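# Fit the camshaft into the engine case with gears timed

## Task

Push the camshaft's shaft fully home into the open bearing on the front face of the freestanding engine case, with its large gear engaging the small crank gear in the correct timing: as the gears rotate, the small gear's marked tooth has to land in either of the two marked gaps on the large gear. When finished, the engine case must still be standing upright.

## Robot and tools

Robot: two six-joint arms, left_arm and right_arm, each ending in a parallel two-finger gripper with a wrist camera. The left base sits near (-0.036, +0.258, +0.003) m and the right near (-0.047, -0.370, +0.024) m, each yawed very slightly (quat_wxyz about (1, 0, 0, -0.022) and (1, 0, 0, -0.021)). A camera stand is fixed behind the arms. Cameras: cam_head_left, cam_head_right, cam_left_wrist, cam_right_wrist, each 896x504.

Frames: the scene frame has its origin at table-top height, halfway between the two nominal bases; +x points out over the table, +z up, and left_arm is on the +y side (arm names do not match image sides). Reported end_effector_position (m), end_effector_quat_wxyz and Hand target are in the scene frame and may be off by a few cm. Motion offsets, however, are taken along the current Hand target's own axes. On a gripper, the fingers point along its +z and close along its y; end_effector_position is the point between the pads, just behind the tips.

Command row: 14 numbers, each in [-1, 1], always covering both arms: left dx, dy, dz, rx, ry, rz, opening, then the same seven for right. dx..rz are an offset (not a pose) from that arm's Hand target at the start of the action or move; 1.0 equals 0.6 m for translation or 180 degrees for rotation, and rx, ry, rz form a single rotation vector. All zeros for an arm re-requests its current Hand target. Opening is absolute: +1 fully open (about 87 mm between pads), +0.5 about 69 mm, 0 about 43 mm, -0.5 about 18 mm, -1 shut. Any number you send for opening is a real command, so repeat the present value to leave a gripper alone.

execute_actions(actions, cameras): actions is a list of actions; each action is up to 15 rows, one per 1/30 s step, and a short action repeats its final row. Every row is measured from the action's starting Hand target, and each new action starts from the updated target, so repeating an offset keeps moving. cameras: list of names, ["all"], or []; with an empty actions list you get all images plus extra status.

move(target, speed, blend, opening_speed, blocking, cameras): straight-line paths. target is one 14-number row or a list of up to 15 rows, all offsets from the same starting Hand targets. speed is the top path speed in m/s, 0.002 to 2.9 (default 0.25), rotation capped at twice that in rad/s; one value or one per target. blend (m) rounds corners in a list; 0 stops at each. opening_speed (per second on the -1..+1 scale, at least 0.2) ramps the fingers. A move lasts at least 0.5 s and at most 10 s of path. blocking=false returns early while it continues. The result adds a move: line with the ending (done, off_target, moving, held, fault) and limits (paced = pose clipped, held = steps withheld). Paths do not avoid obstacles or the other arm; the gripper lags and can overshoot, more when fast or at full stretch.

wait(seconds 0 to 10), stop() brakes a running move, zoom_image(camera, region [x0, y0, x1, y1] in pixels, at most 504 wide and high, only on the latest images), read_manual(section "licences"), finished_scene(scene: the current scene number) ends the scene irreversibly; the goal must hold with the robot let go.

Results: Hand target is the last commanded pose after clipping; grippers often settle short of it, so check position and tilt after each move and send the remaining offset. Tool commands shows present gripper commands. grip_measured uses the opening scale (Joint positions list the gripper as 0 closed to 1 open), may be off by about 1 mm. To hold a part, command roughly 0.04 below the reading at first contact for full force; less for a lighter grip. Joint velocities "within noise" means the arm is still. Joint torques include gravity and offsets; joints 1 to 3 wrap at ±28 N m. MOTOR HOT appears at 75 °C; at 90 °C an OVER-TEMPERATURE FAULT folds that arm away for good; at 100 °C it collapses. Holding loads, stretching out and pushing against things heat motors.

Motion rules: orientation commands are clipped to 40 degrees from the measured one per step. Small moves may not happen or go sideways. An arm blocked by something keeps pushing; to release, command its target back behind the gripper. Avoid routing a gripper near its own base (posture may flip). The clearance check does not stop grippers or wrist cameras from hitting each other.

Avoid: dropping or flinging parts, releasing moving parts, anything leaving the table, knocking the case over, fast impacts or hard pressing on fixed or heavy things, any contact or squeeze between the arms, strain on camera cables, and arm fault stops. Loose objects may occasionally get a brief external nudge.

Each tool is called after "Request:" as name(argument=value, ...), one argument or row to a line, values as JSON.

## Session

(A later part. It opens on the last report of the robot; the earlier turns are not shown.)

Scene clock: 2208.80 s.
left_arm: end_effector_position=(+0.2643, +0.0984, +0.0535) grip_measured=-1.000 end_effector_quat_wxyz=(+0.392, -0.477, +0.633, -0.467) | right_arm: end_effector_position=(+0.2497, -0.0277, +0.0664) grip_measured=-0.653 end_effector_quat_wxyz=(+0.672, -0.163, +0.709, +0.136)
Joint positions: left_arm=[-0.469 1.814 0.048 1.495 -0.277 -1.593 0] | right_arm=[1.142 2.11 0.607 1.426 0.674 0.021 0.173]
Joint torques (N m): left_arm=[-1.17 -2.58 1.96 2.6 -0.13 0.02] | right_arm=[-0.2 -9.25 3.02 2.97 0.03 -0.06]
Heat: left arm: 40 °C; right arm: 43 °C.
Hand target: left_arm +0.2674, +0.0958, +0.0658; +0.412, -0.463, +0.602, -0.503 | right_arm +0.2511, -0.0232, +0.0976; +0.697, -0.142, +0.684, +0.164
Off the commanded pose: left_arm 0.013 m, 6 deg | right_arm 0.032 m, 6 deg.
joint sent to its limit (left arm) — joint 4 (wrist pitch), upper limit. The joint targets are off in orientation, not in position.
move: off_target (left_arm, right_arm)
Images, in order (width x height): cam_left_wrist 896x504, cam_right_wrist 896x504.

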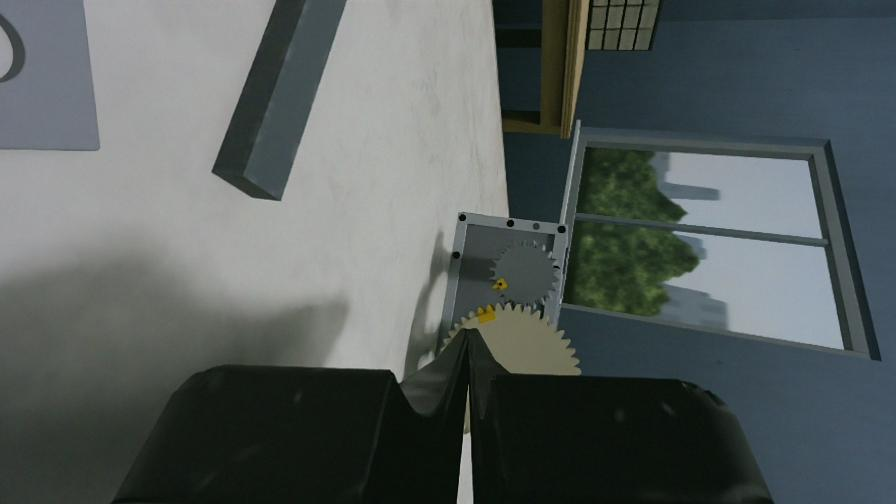

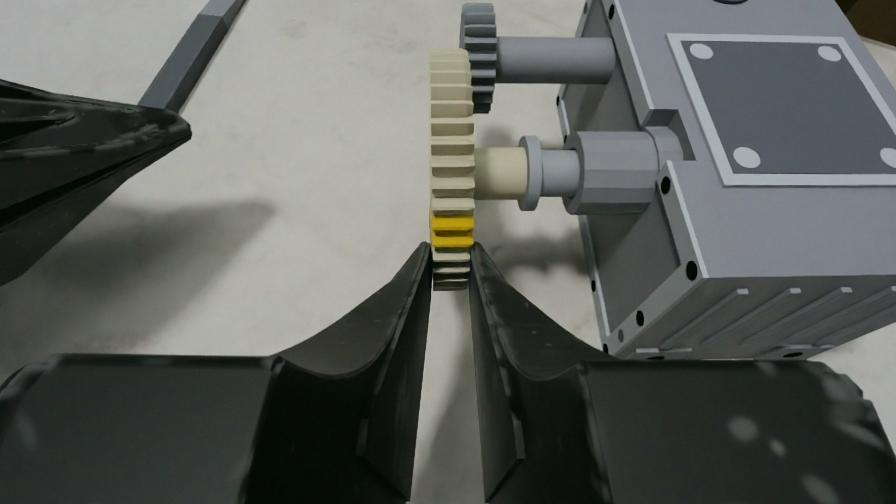

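Request:
move(
  target=[
    [0,0,0,0,0,0,-1,0.016,0,0,0,0,0,-1],
    [0,0,0,0,0,0,-1,0.016,-0.022,0.0,0,0,0,-1],
  ],
  speed=0.03,
  cameras=["cam_left_wrist","cam_right_wrist"],
)

Request:
zoom_image(
  camera="cam_left_wrist",
  region=[470, 225, 570, 325],
)

Scene clock: 2217.27 s.
left_arm: end_effector_position=(+0.2643, +0.0984, +0.0535) grip_measured=-1.000 end_effector_quat_wxyz=(+0.392, -0.477, +0.633, -0.467) | right_arm: end_effector_position=(+0.2503, -0.0300, +0.0682) grip_measured=-0.655 end_effector_quat_wxyz=(+0.675, -0.168, +0.702, +0.154)
Joint positions: left_arm=[-0.469 1.814 0.048 1.495 -0.277 -1.593 0] | right_arm=[1.121 2.114 0.58 1.482 0.619 0.021 0.172]
Joint torques (N m): left_arm=[-1.17 -2.59 1.98 2.6 -0.13 0.01] | right_arm=[-1.22 -6.91 2.65 3.06 0.22 -0.04]
Heat: left arm: 40 °C; right arm: 43 °C.
Hand target: left_arm +0.2674, +0.0958, +0.0658; +0.412, -0.463, +0.602, -0.503 | right_arm +0.2567, -0.0350, +0.0875; +0.697, -0.142, +0.684, +0.164
Off the commanded pose: left_arm 0.013 m, 6 deg | right_arm 0.021 m, 5 deg.
joint sent to its limit (left arm) — joint 4 (wrist pitch), upper limit. The joint targets are off in orientation, not in position.
move: off_target (left_arm, right_arm)
Images, in order (width x height): cam_left_wrist 896x504, cam_right_wrist 896x504.

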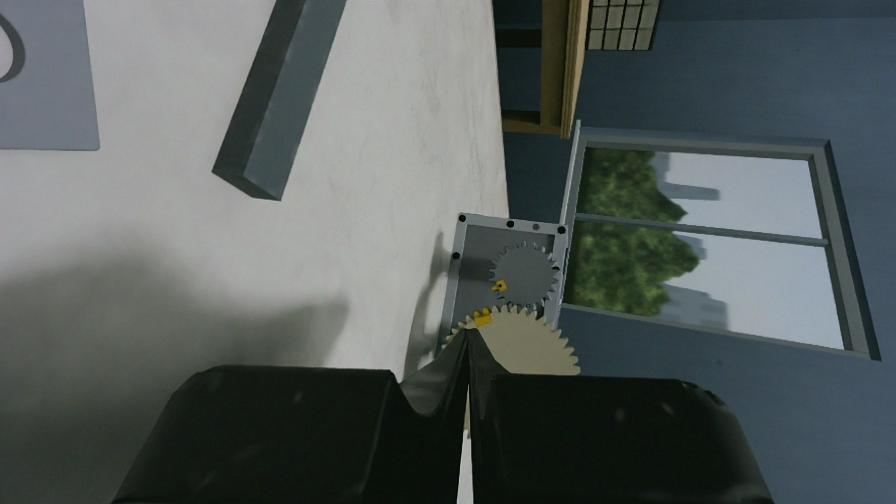

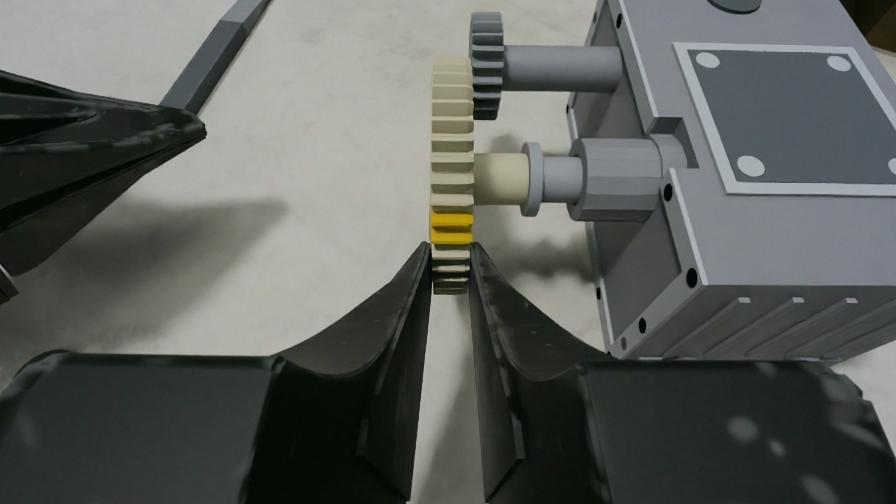

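Scaled by 5.040 from the camera's 896x504 image, which has a finer 1280x720 frame.

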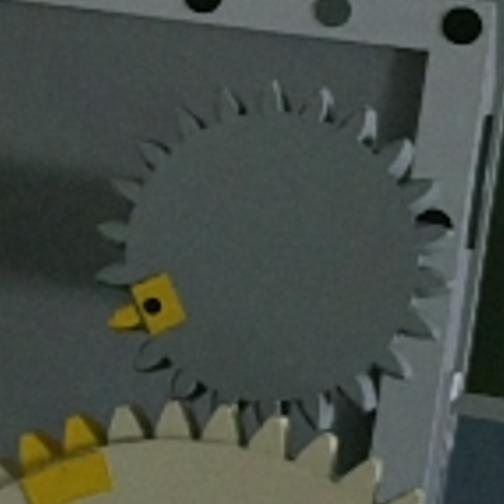

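Request:
move(
  target=[
    [0,0,0,0,0,0,-1,0,0.018,0,0.006,0,0,-1],
    [0,0,0,0,0,0,-1,0.0165,0.018,0.0,0.006,0,0,-1],
  ],
  speed=0.03,
  cameras=["cam_left_wrist","cam_right_wrist"],
)

Request:
zoom_image(
  camera="cam_left_wrist",
  region=[470, 225, 570, 325],
)

Scene clock: 2231.23 s.
left_arm: end_effector_position=(+0.2643, +0.0984, +0.0535) grip_measured=-1.000 end_effector_quat_wxyz=(+0.392, -0.477, +0.633, -0.467) | right_arm: end_effector_position=(+0.2505, -0.0314, +0.0653) grip_measured=-0.655 end_effector_quat_wxyz=(+0.678, -0.154, +0.705, +0.139)
Joint positions: left_arm=[-0.469 1.814 0.048 1.495 -0.277 -1.593 0] | right_arm=[1.138 2.134 0.595 1.485 0.679 0.021 0.172]
Joint torques (N m): left_arm=[-1.2 -2.56 1.92 2.6 -0.12 0.02] | right_arm=[0.25 -4.85 4.82 3 0.18 0]
Heat: left arm: 41 °C; right arm: 44 °C.
Hand target: left_arm +0.2674, +0.0958, +0.0658; +0.412, -0.463, +0.602, -0.503 | right_arm +0.2523, -0.0248, +0.0780; +0.698, -0.135, +0.685, +0.157
Off the commanded pose: left_arm 0.013 m, 6 deg | right_arm 0.014 m, 4 deg.
joint sent to its limit (left arm) — joint 4 (wrist pitch), upper limit. The joint targets are off in orientation, not in position.
joint sent to its limit (right arm) — joint 4 (wrist pitch), upper limit. The joint targets still meet the commanded pose.
move: off_target (left_arm, right_arm)
Images, in order (width x height): cam_left_wrist 896x504, cam_right_wrist 896x504.

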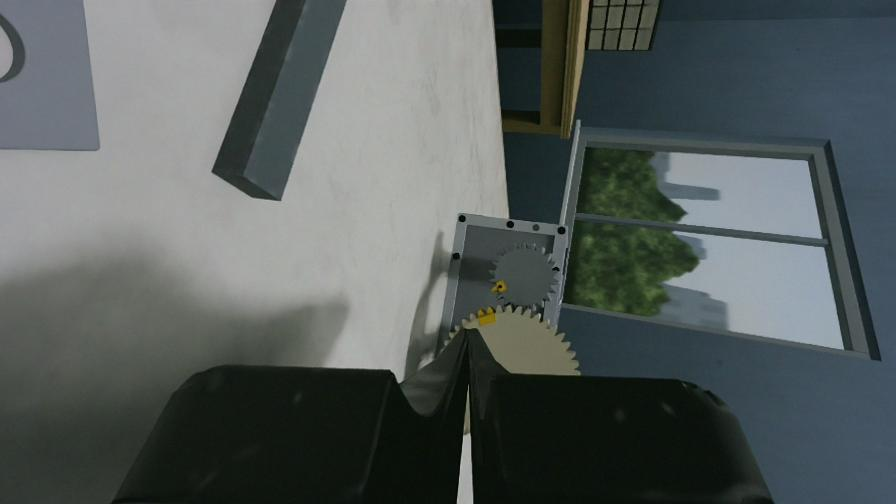

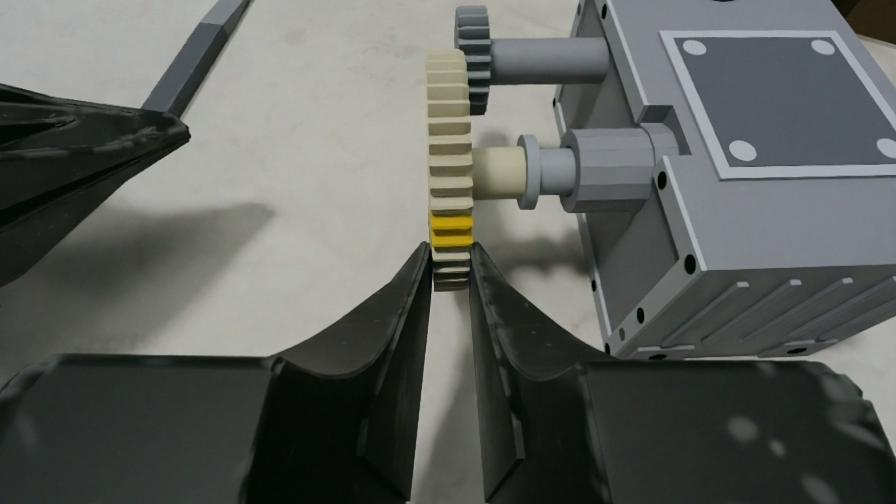

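Scaled by 5.040 from the camera's 896x504 image, which has a finer 1280x720 frame.

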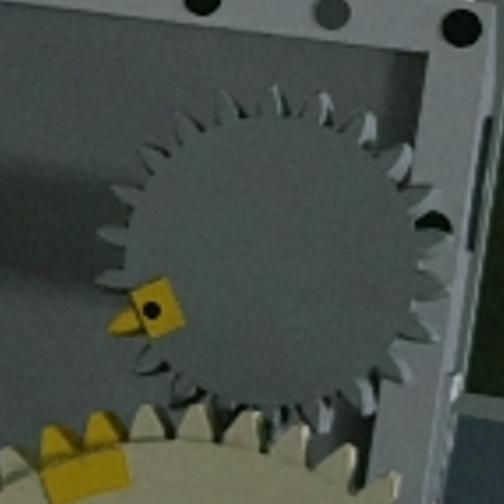

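Request:
move(
  target=[0.035,-0.066,-0.058,0.229,0.227,0.493,-1,0,0,0,0,0,0,-1],
  speed=0.15,
  cameras=["all"],
)

Scene clock: 2263.17 s.
left_arm: end_effector_position=(+0.2313, +0.0819, +0.0998) grip_measured=-1.000 end_effector_quat_wxyz=(+0.534, +0.398, +0.654, -0.359) | right_arm: end_effector_position=(+0.2505, -0.0314, +0.0653) grip_measured=-0.655 end_effector_quat_wxyz=(+0.678, -0.154, +0.705, +0.139)
Joint positions: left_arm=[-0.081 1.308 0.289 0.702 0.991 0.223 0] | right_arm=[1.138 2.134 0.595 1.485 0.679 0.021 0.172]
Joint torques (N m): left_arm=[-0.4 -3.6 6.5 1.62 0.33 0.07] | right_arm=[0.32 -4.82 4.86 2.99 0.17 0]
Heat: left arm: 40 °C; right arm: 46 °C.
Hand target: left_arm +0.2347, +0.0806, +0.1096; +0.543, +0.407, +0.642, -0.357 | right_arm +0.2523, -0.0248, +0.0780; +0.698, -0.135, +0.685, +0.157
Off the commanded pose: left_arm 0.010 m, 2 deg | right_arm 0.014 m, 4 deg.
joint sent to its limit (right arm) — joint 4 (wrist pitch), upper limit. The joint targets still meet the commanded pose.
move: off_target (right_arm)

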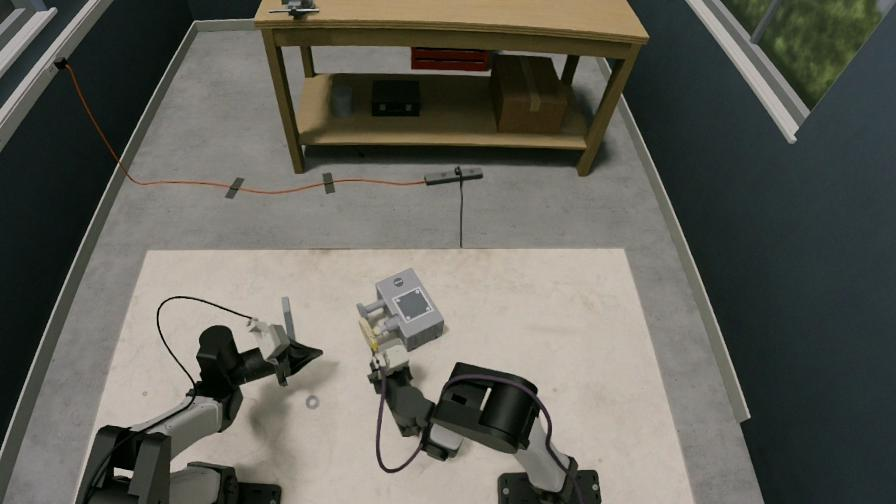

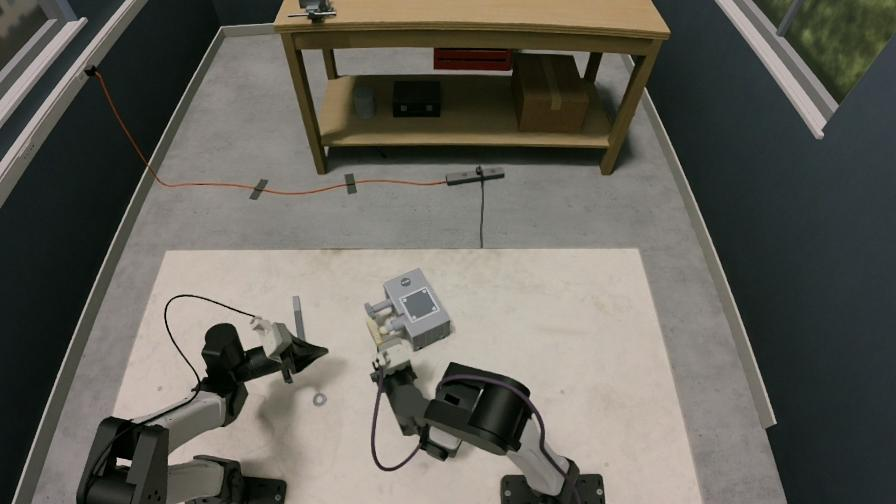

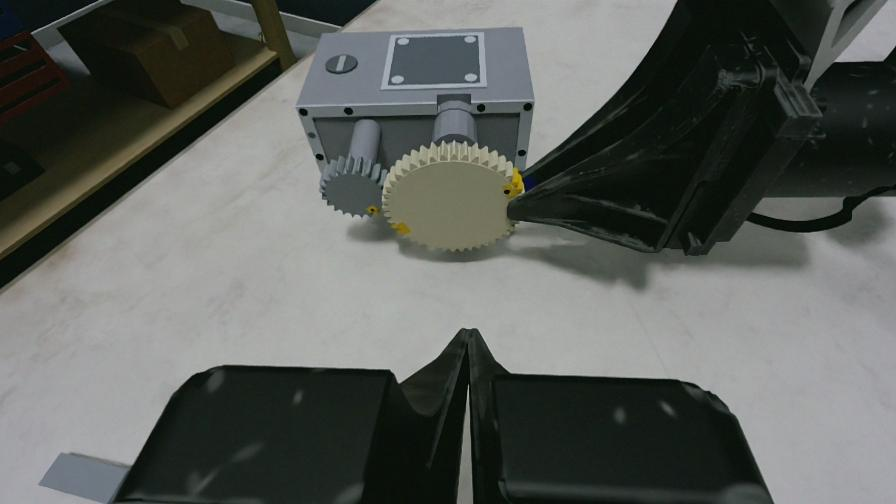

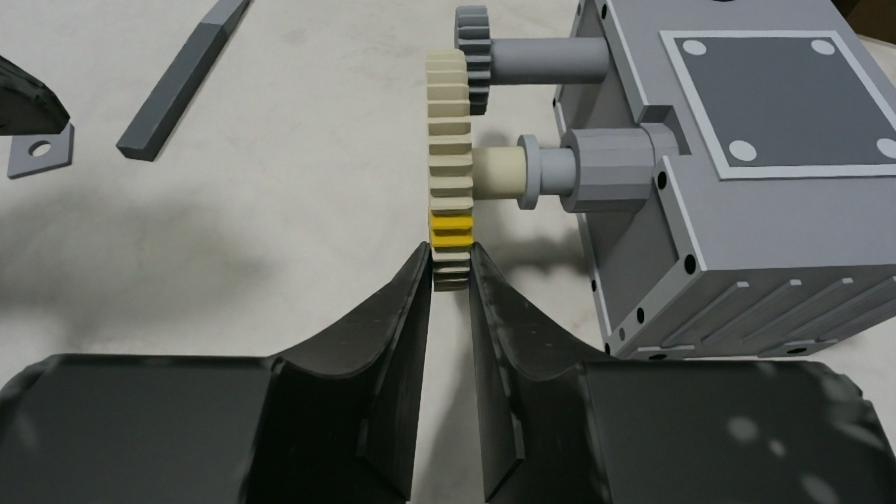

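Request:
zoom_image(
  camera="cam_left_wrist",
  region=[310, 100, 550, 270],
)

Scaled by 2.100 from the camera's 896x504 image, which has a finer 1280x720 frame.

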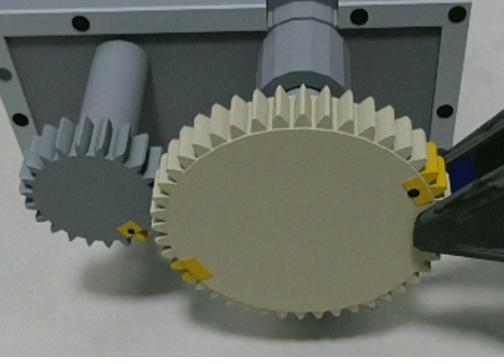

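Request:
move(
  target=[0.023,0.0133,0.143,0,0,0,-1,0,0,0,0,0,0,-1],
  speed=0.08,
  cameras=["all"],
)

Scene clock: 2273.40 s.
left_arm: end_effector_position=(+0.2691, +0.0125, +0.0764) grip_measured=-1.000 end_effector_quat_wxyz=(+0.531, +0.407, +0.650, -0.360) | right_arm: end_effector_position=(+0.2505, -0.0314, +0.0653) grip_measured=-0.655 end_effector_quat_wxyz=(+0.678, -0.154, +0.705, +0.139)
Joint positions: left_arm=[-0.329 1.682 0.442 0.993 0.766 0.137 0] | right_arm=[1.138 2.134 0.595 1.485 0.679 0.021 0.172]
Joint torques (N m): left_arm=[-0.96 -3.59 5.56 2.1 0.01 -0.05] | right_arm=[0.35 -4.88 4.9 3.01 0.17 -0.01]
Heat: left arm: 38 °C; right arm: 46 °C.
Hand target: left_arm +0.2759, +0.0086, +0.0824; +0.543, +0.407, +0.642, -0.357 | right_arm +0.2523, -0.0248, +0.0780; +0.698, -0.135, +0.685, +0.157
Off the commanded pose: left_arm 0.010 m, 2 deg | right_arm 0.014 m, 4 deg.
joint sent to its limit (right arm) — joint 4 (wrist pitch), upper limit. The joint targets still meet the commanded pose.
move: off_target (right_arm)

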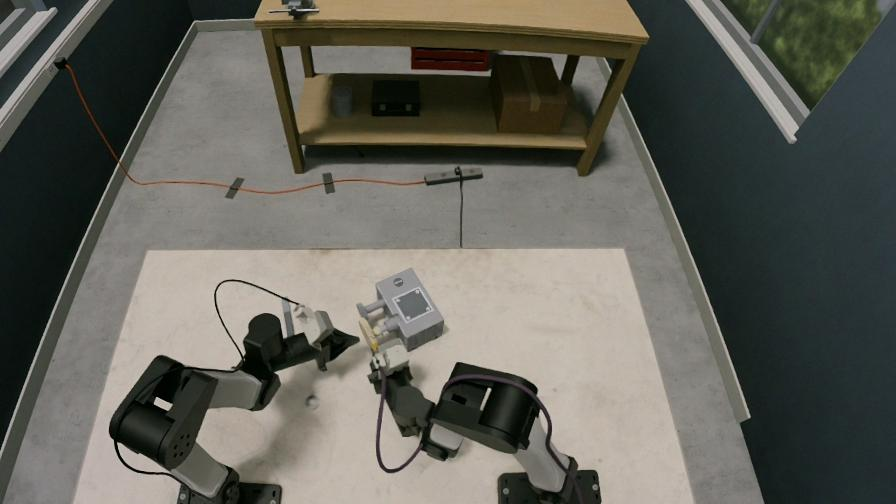

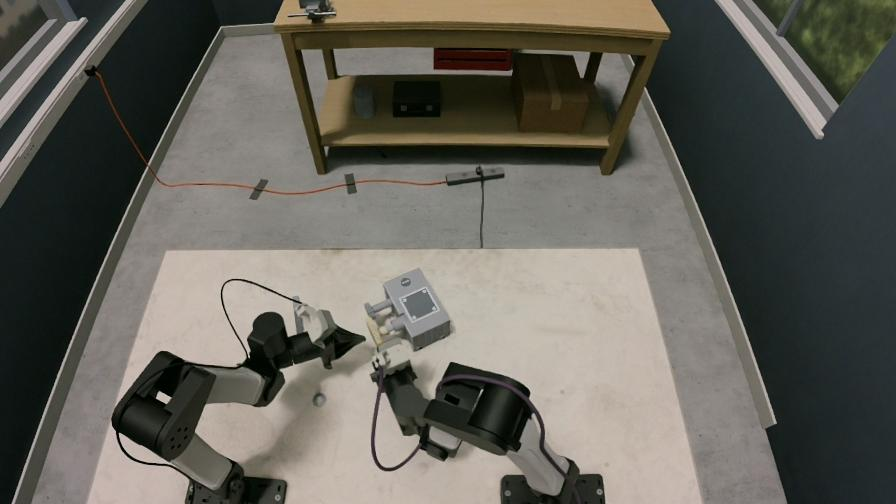

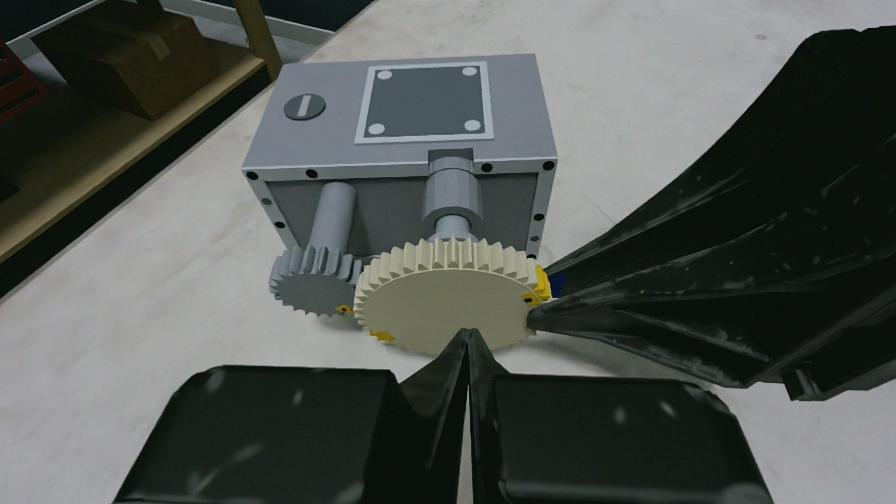

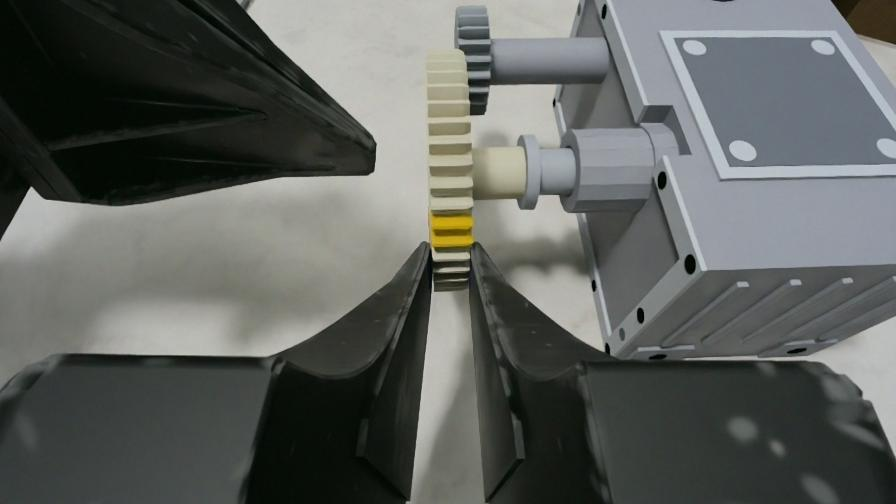

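Request:
move(
  target=[0.003,-0.003,0.04,0,0,0,-1,0,-0.008,0,0,0,0,-1],
  speed=0.03,
  cameras=["cam_left_wrist","cam_right_wrist"],
)

Request:
zoom_image(
  camera="cam_left_wrist",
  region=[250, 150, 570, 390],
)

Scene clock: 2280.47 s.
left_arm: end_effector_position=(+0.2750, -0.0036, +0.0664) grip_measured=-1.000 end_effector_quat_wxyz=(+0.525, +0.404, +0.658, -0.360) | right_arm: end_effector_position=(+0.2505, -0.0314, +0.0653) grip_measured=-0.655 end_effector_quat_wxyz=(+0.678, -0.154, +0.705, +0.139)
Joint positions: left_arm=[-0.38 1.756 0.485 1.016 0.711 0.118 0] | right_arm=[1.138 2.134 0.595 1.485 0.679 0.021 0.172]
Joint torques (N m): left_arm=[-1.95 -3.82 6.46 2.22 -0.03 -0.05] | right_arm=[-0.62 -5.45 3.74 3.01 0.07 0.01]
Heat: left arm: 38 °C; right arm: 46 °C.
Hand target: left_arm +0.2838, -0.0136, +0.0769; +0.543, +0.407, +0.642, -0.357 | right_arm +0.2543, -0.0292, +0.0778; +0.698, -0.135, +0.685, +0.157
Off the commanded pose: left_arm 0.017 m, 3 deg | right_arm 0.013 m, 4 deg.
joint sent to its limit (right arm) — joint 4 (wrist pitch), upper limit. The joint targets still meet the commanded pose.
move: off_target (left_arm, right_arm)
Images, in order (width x height): cam_left_wrist 896x504, cam_right_wrist 896x504.

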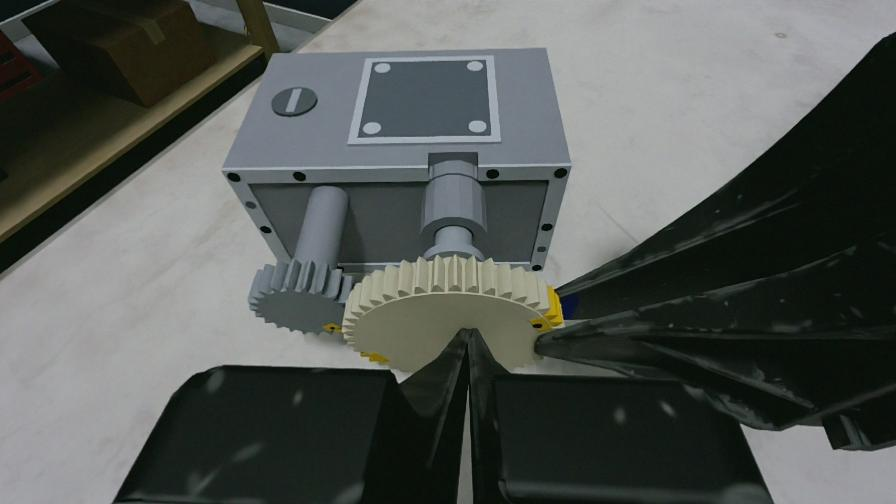

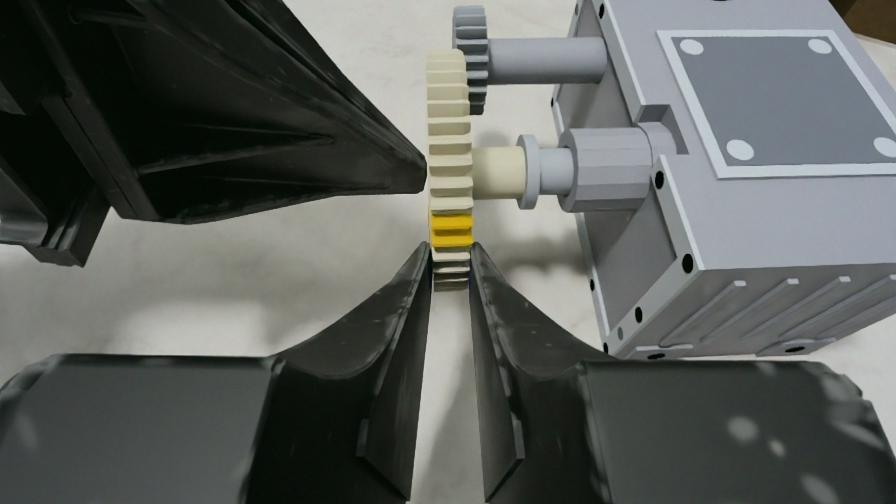

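Scaled by 1.575 from the camera's 896x504 image, which has a finer 1280x720 frame.

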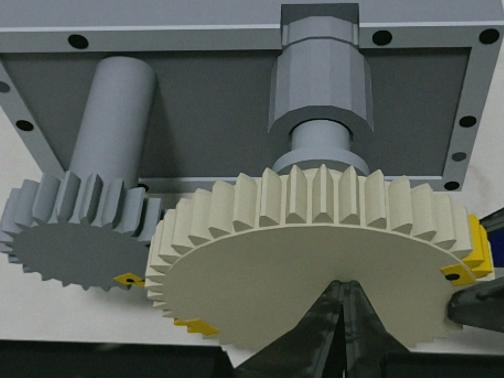

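Request:
move(
  target=[0,0,0.022,0,0,0,-1,0,-0.012,0,0,0,0,-1],
  speed=0.03,
  cameras=["cam_left_wrist","cam_right_wrist"],
)

Request:
zoom_image(
  camera="cam_left_wrist",
  region=[250, 150, 570, 390],
)

Request:
zoom_image(
  camera="cam_right_wrist",
  region=[400, 0, 600, 260],
)

Scene clock: 2291.23 s.
left_arm: end_effector_position=(+0.2836, -0.0124, +0.0638) grip_measured=-1.000 end_effector_quat_wxyz=(+0.527, +0.400, +0.661, -0.353) | right_arm: end_effector_position=(+0.2576, -0.0377, +0.0653) grip_measured=-0.655 end_effector_quat_wxyz=(+0.680, -0.146, +0.707, +0.132)
Joint positions: left_arm=[-0.404 1.794 0.523 1.019 0.672 0.112 0] | right_arm=[1.117 2.134 0.595 1.485 0.679 0.021 0.172]
Joint torques (N m): left_arm=[-2.33 -3.96 6.52 2.26 0.1 -0.07] | right_arm=[-0.44 -6.27 2.22 2.99 -0.11 0.05]
Heat: left arm: 38 °C; right arm: 47 °C.
Hand target: left_arm +0.2892, -0.0255, +0.0749; +0.543, +0.407, +0.642, -0.356 | right_arm +0.2571, -0.0357, +0.0777; +0.698, -0.135, +0.685, +0.157
Off the commanded pose: left_arm 0.018 m, 3 deg | right_arm 0.013 m, 5 deg.
joint sent to its limit (right arm) — joint 4 (wrist pitch), upper limit. The joint targets still meet the commanded pose.
move: off_target (left_arm, right_arm)
Images, in order (width x height): cam_left_wrist 896x504, cam_right_wrist 896x504.

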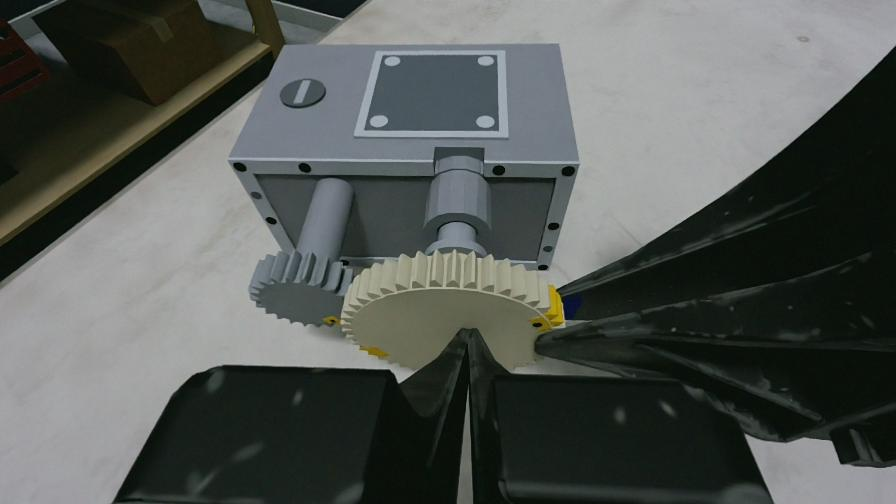

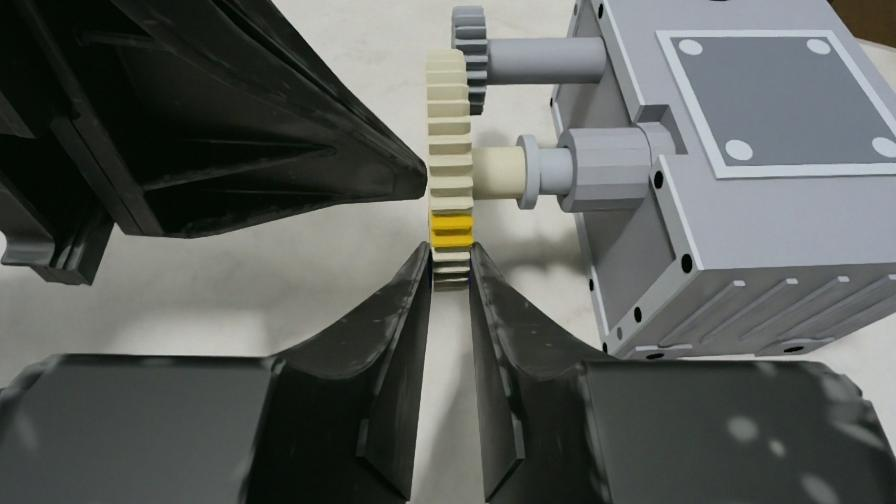

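Scaled by 1.575 from the camera's 896x504 image, which has a finer 1280x720 frame.

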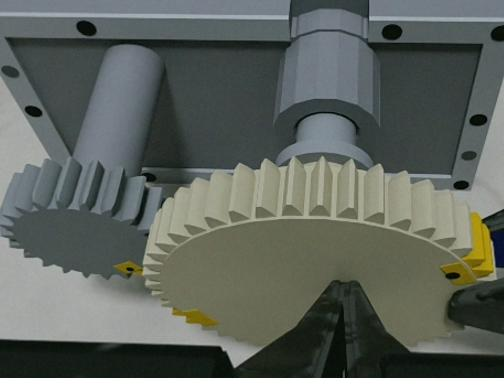

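Scaled by 1.938 from the camera's 896x504 image, which has a finer 1280x720 frame.

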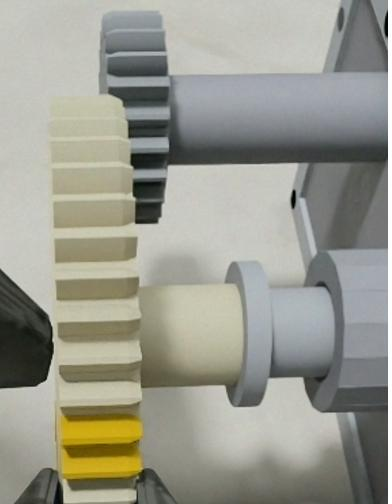

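Request:
zoom_image(
  camera="cam_left_wrist",
  region=[310, 230, 400, 340],
)

Request:
zoom_image(
  camera="cam_right_wrist",
  region=[410, 0, 510, 140],
)

Scaled by 4.582 from the camera's 896x504 image, which has a finer 1280x720 frame.

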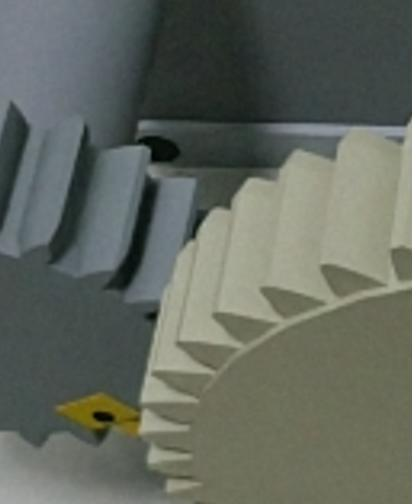

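Scaled by 3.600 from the camera's 896x504 image, which has a finer 1280x720 frame.

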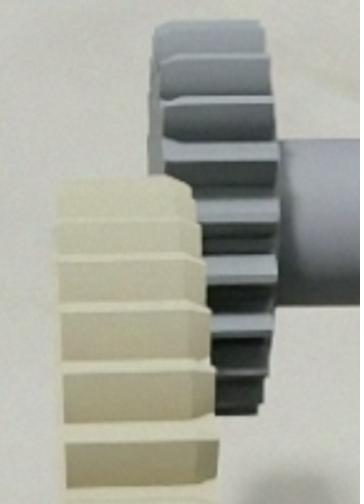

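Request:
move(
  target=[0,0,0.006,0,0,0,-1,0.004,-0.003,0,0,0,0,-1],
  speed=0.03,
  cameras=["cam_left_wrist","cam_right_wrist"],
)

Request:
zoom_image(
  camera="cam_left_wrist",
  region=[310, 230, 400, 340],
)

Request:
zoom_image(
  camera="cam_right_wrist",
  region=[400, 0, 600, 260],
)

Scene clock: 2305.70 s.
left_arm: end_effector_position=(+0.2855, -0.0145, +0.0626) grip_measured=-1.000 end_effector_quat_wxyz=(+0.527, +0.399, +0.663, -0.352) | right_arm: end_effector_position=(+0.2595, -0.0395, +0.0653) grip_measured=-0.655 end_effector_quat_wxyz=(+0.680, -0.144, +0.707, +0.130)
Joint positions: left_arm=[-0.41 1.804 0.532 1.019 0.662 0.11 0] | right_arm=[1.111 2.134 0.595 1.485 0.679 0.021 0.172]
Joint torques (N m): left_arm=[-2.45 -4.03 6.63 2.28 0.11 -0.06] | right_arm=[-0.35 -5.9 1.98 2.99 -0.14 0.09]
Heat: left arm: 39 °C; right arm: 47 °C.
Hand target: left_arm +0.2906, -0.0286, +0.0742; +0.543, +0.407, +0.643, -0.357 | right_arm +0.2579, -0.0372, +0.0752; +0.698, -0.135, +0.685, +0.157
Off the commanded pose: left_arm 0.019 m, 3 deg | right_arm 0.010 m, 5 deg.
joint sent to its limit (right arm) — joint 4 (wrist pitch), upper limit. The joint targets still meet the commanded pose.
move: off_target (left_arm, right_arm)
Images, in order (width x height): cam_left_wrist 896x504, cam_right_wrist 896x504.

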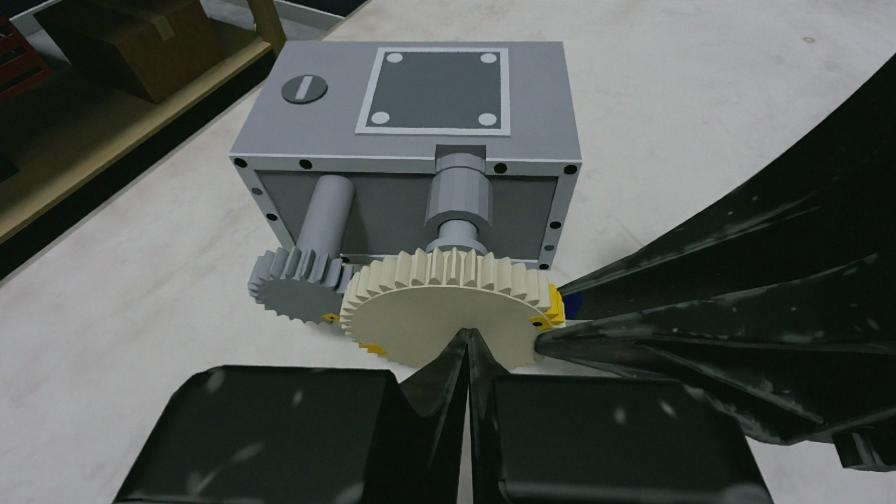

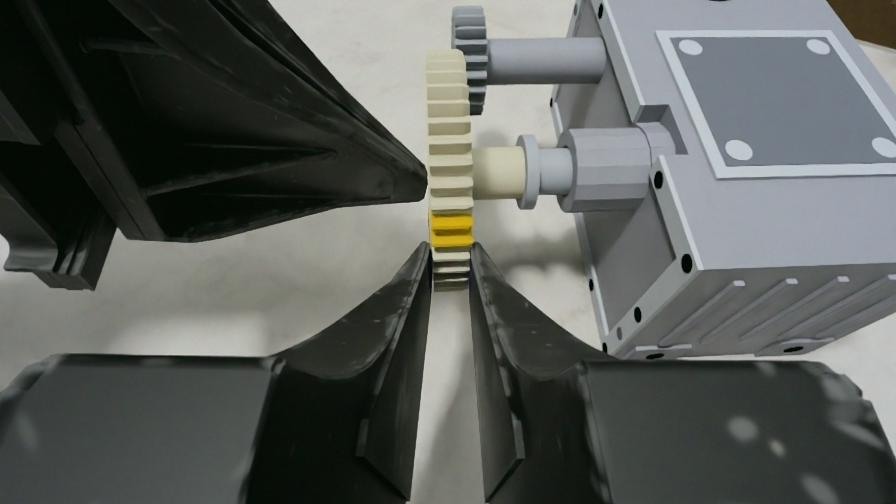

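Scaled by 4.582 from the camera's 896x504 image, which has a finer 1280x720 frame.

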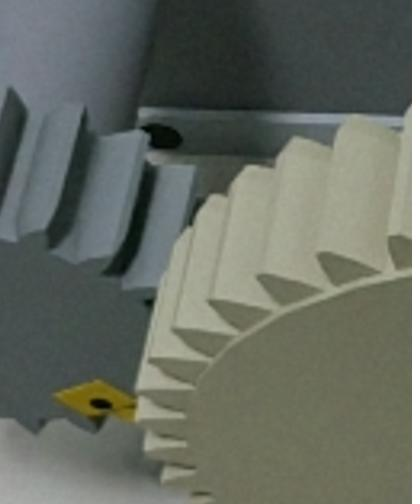

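Scaled by 1.938 from the camera's 896x504 image, which has a finer 1280x720 frame.

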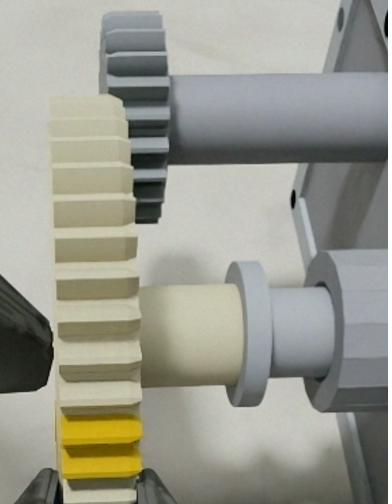

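Request:
move(
  target=[0,0,0,0,0,0,-1,0.004,0,0,0,0,0,-1],
  speed=0.03,
  cameras=["cam_left_wrist","cam_right_wrist"],
)

Request:
zoom_image(
  camera="cam_left_wrist",
  region=[310, 230, 400, 340],
)

Request:
zoom_image(
  camera="cam_right_wrist",
  region=[400, 0, 600, 260],
)

Scene clock: 2314.73 s.
left_arm: end_effector_position=(+0.2855, -0.0145, +0.0626) grip_measured=-1.000 end_effector_quat_wxyz=(+0.527, +0.399, +0.663, -0.352) | right_arm: end_effector_position=(+0.2595, -0.0395, +0.0653) grip_measured=-0.655 end_effector_quat_wxyz=(+0.680, -0.144, +0.707, +0.130)
Joint positions: left_arm=[-0.41 1.804 0.532 1.019 0.662 0.11 0] | right_arm=[1.111 2.134 0.595 1.485 0.679 0.021 0.172]
Joint torques (N m): left_arm=[-2.5 -4.01 6.63 2.27 0.11 -0.06] | right_arm=[-0.31 -5.48 2.07 3 -0.14 0.12]
Heat: left arm: 40 °C; right arm: 47 °C.
Hand target: left_arm +0.2906, -0.0286, +0.0742; +0.543, +0.407, +0.643, -0.357 | right_arm +0.2579, -0.0372, +0.0728; +0.698, -0.135, +0.685, +0.157
Off the commanded pose: left_arm 0.019 m, 3 deg | right_arm 0.008 m, 5 deg.
joint sent to its limit (right arm) — joint 4 (wrist pitch), upper limit. The joint targets still meet the commanded pose.
move: off_target (left_arm, right_arm)
Images, in order (width x height): cam_left_wrist 896x504, cam_right_wrist 896x504.

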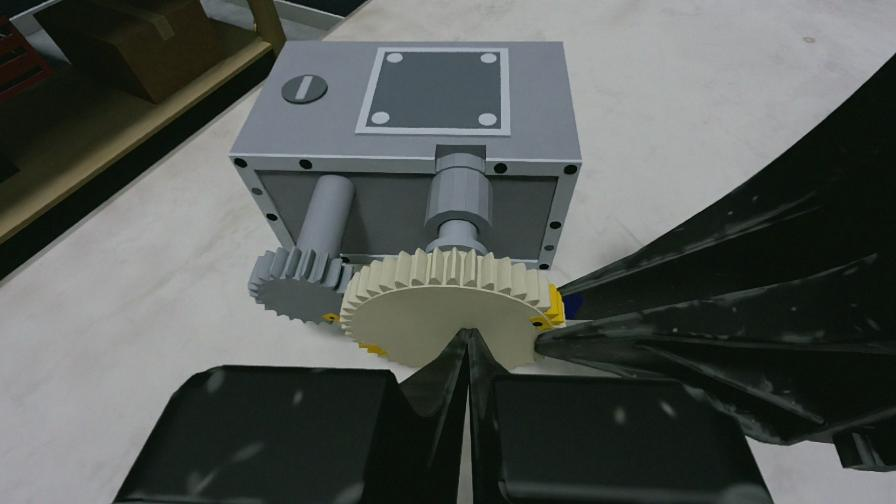

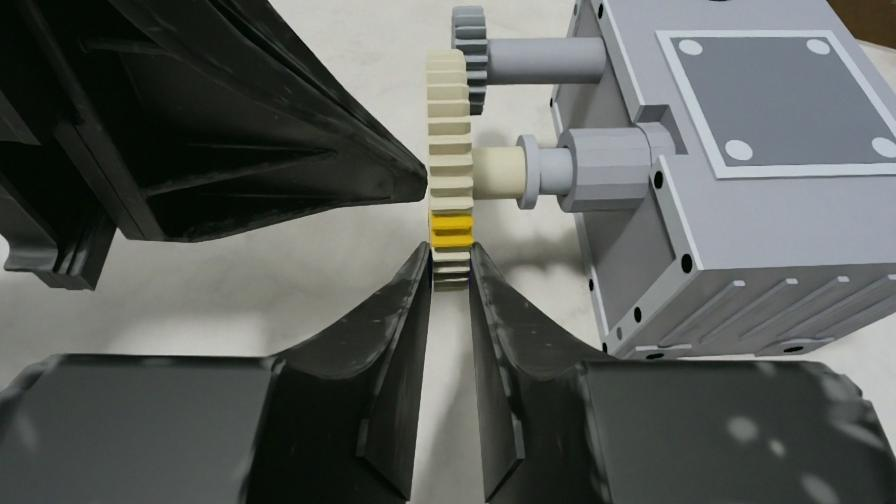

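Scaled by 4.582 from the camera's 896x504 image, which has a finer 1280x720 frame.

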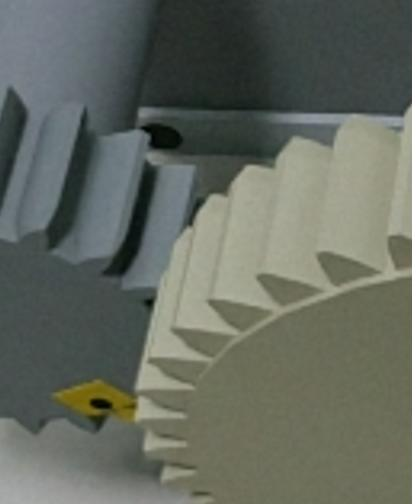

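Scaled by 1.938 from the camera's 896x504 image, which has a finer 1280x720 frame.

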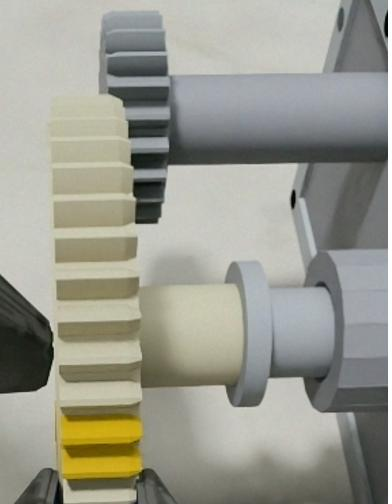

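Request:
move(
  target=[
    [0,0,-0.025,0,0,0,-1,0,0.006,0,0,0,0,-1],
    [0,0,-0.025,0,0,0,-1,0.003,0.006,0,0,0,0,-1],
  ],
  speed=0.04,
  cameras=["cam_left_wrist","cam_right_wrist"],
)

Request:
zoom_image(
  camera="cam_left_wrist",
  region=[310, 230, 400, 340],
)

Request:
zoom_image(
  camera="cam_right_wrist",
  region=[400, 0, 600, 260],
)

Scene clock: 2328.90 s.
left_arm: end_effector_position=(+0.2831, -0.0152, +0.0633) grip_measured=-1.000 end_effector_quat_wxyz=(+0.526, +0.402, +0.659, -0.357) | right_arm: end_effector_position=(+0.2595, -0.0396, +0.0653) grip_measured=-0.655 end_effector_quat_wxyz=(+0.680, -0.144, +0.707, +0.130)
Joint positions: left_arm=[-0.409 1.804 0.528 1.028 0.676 0.11 0] | right_arm=[1.111 2.134 0.595 1.485 0.68 0.021 0.172]
Joint torques (N m): left_arm=[-0.03 -7.02 3.56 2.15 0.29 0.03] | right_arm=[0.38 -4.62 3.02 2.99 -0.06 0.14]
Heat: left arm: 40 °C; right arm: 47 °C.
Hand target: left_arm +0.2846, -0.0151, +0.0766; +0.543, +0.407, +0.642, -0.356 | right_arm +0.2565, -0.0338, +0.0711; +0.698, -0.135, +0.685, +0.157
Off the commanded pose: left_arm 0.013 m, 3 deg | right_arm 0.009 m, 5 deg.
joint sent to its limit (right arm) — joint 4 (wrist pitch), upper limit. The joint targets still meet the commanded pose.
move: off_target (left_arm, right_arm)
Images, in order (width x height): cam_left_wrist 896x504, cam_right_wrist 896x504.

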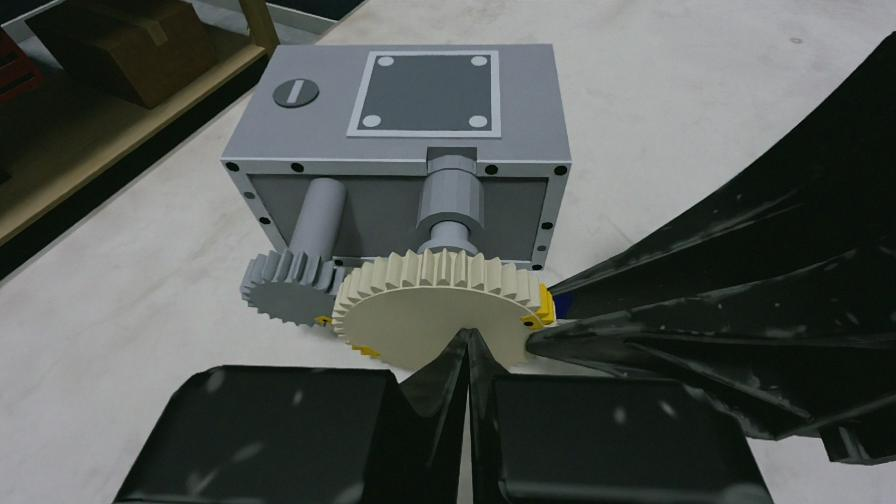

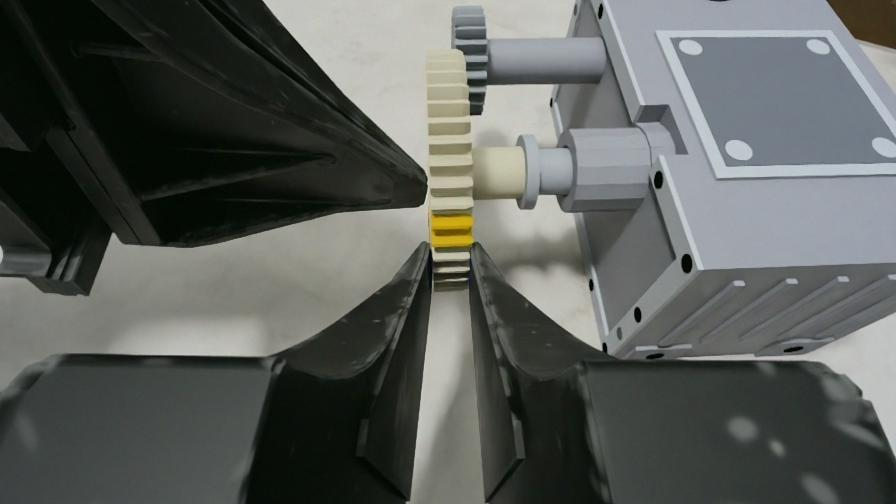

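Scaled by 4.582 from the camera's 896x504 image, which has a finer 1280x720 frame.

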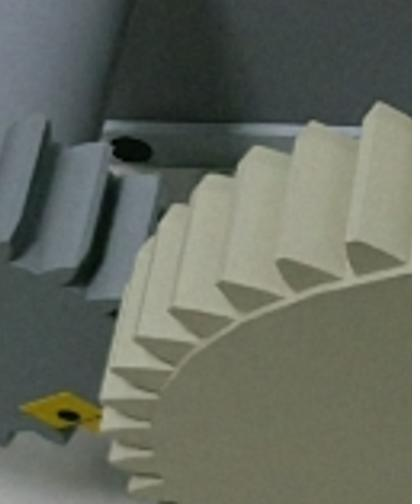

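Scaled by 1.938 from the camera's 896x504 image, which has a finer 1280x720 frame.

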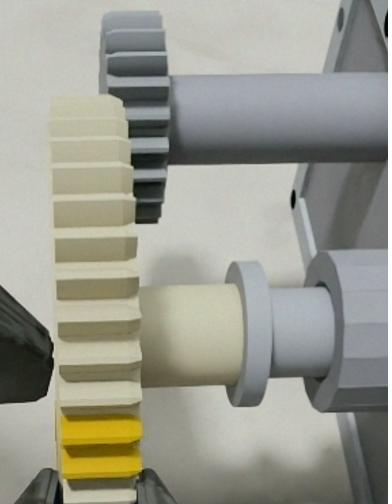

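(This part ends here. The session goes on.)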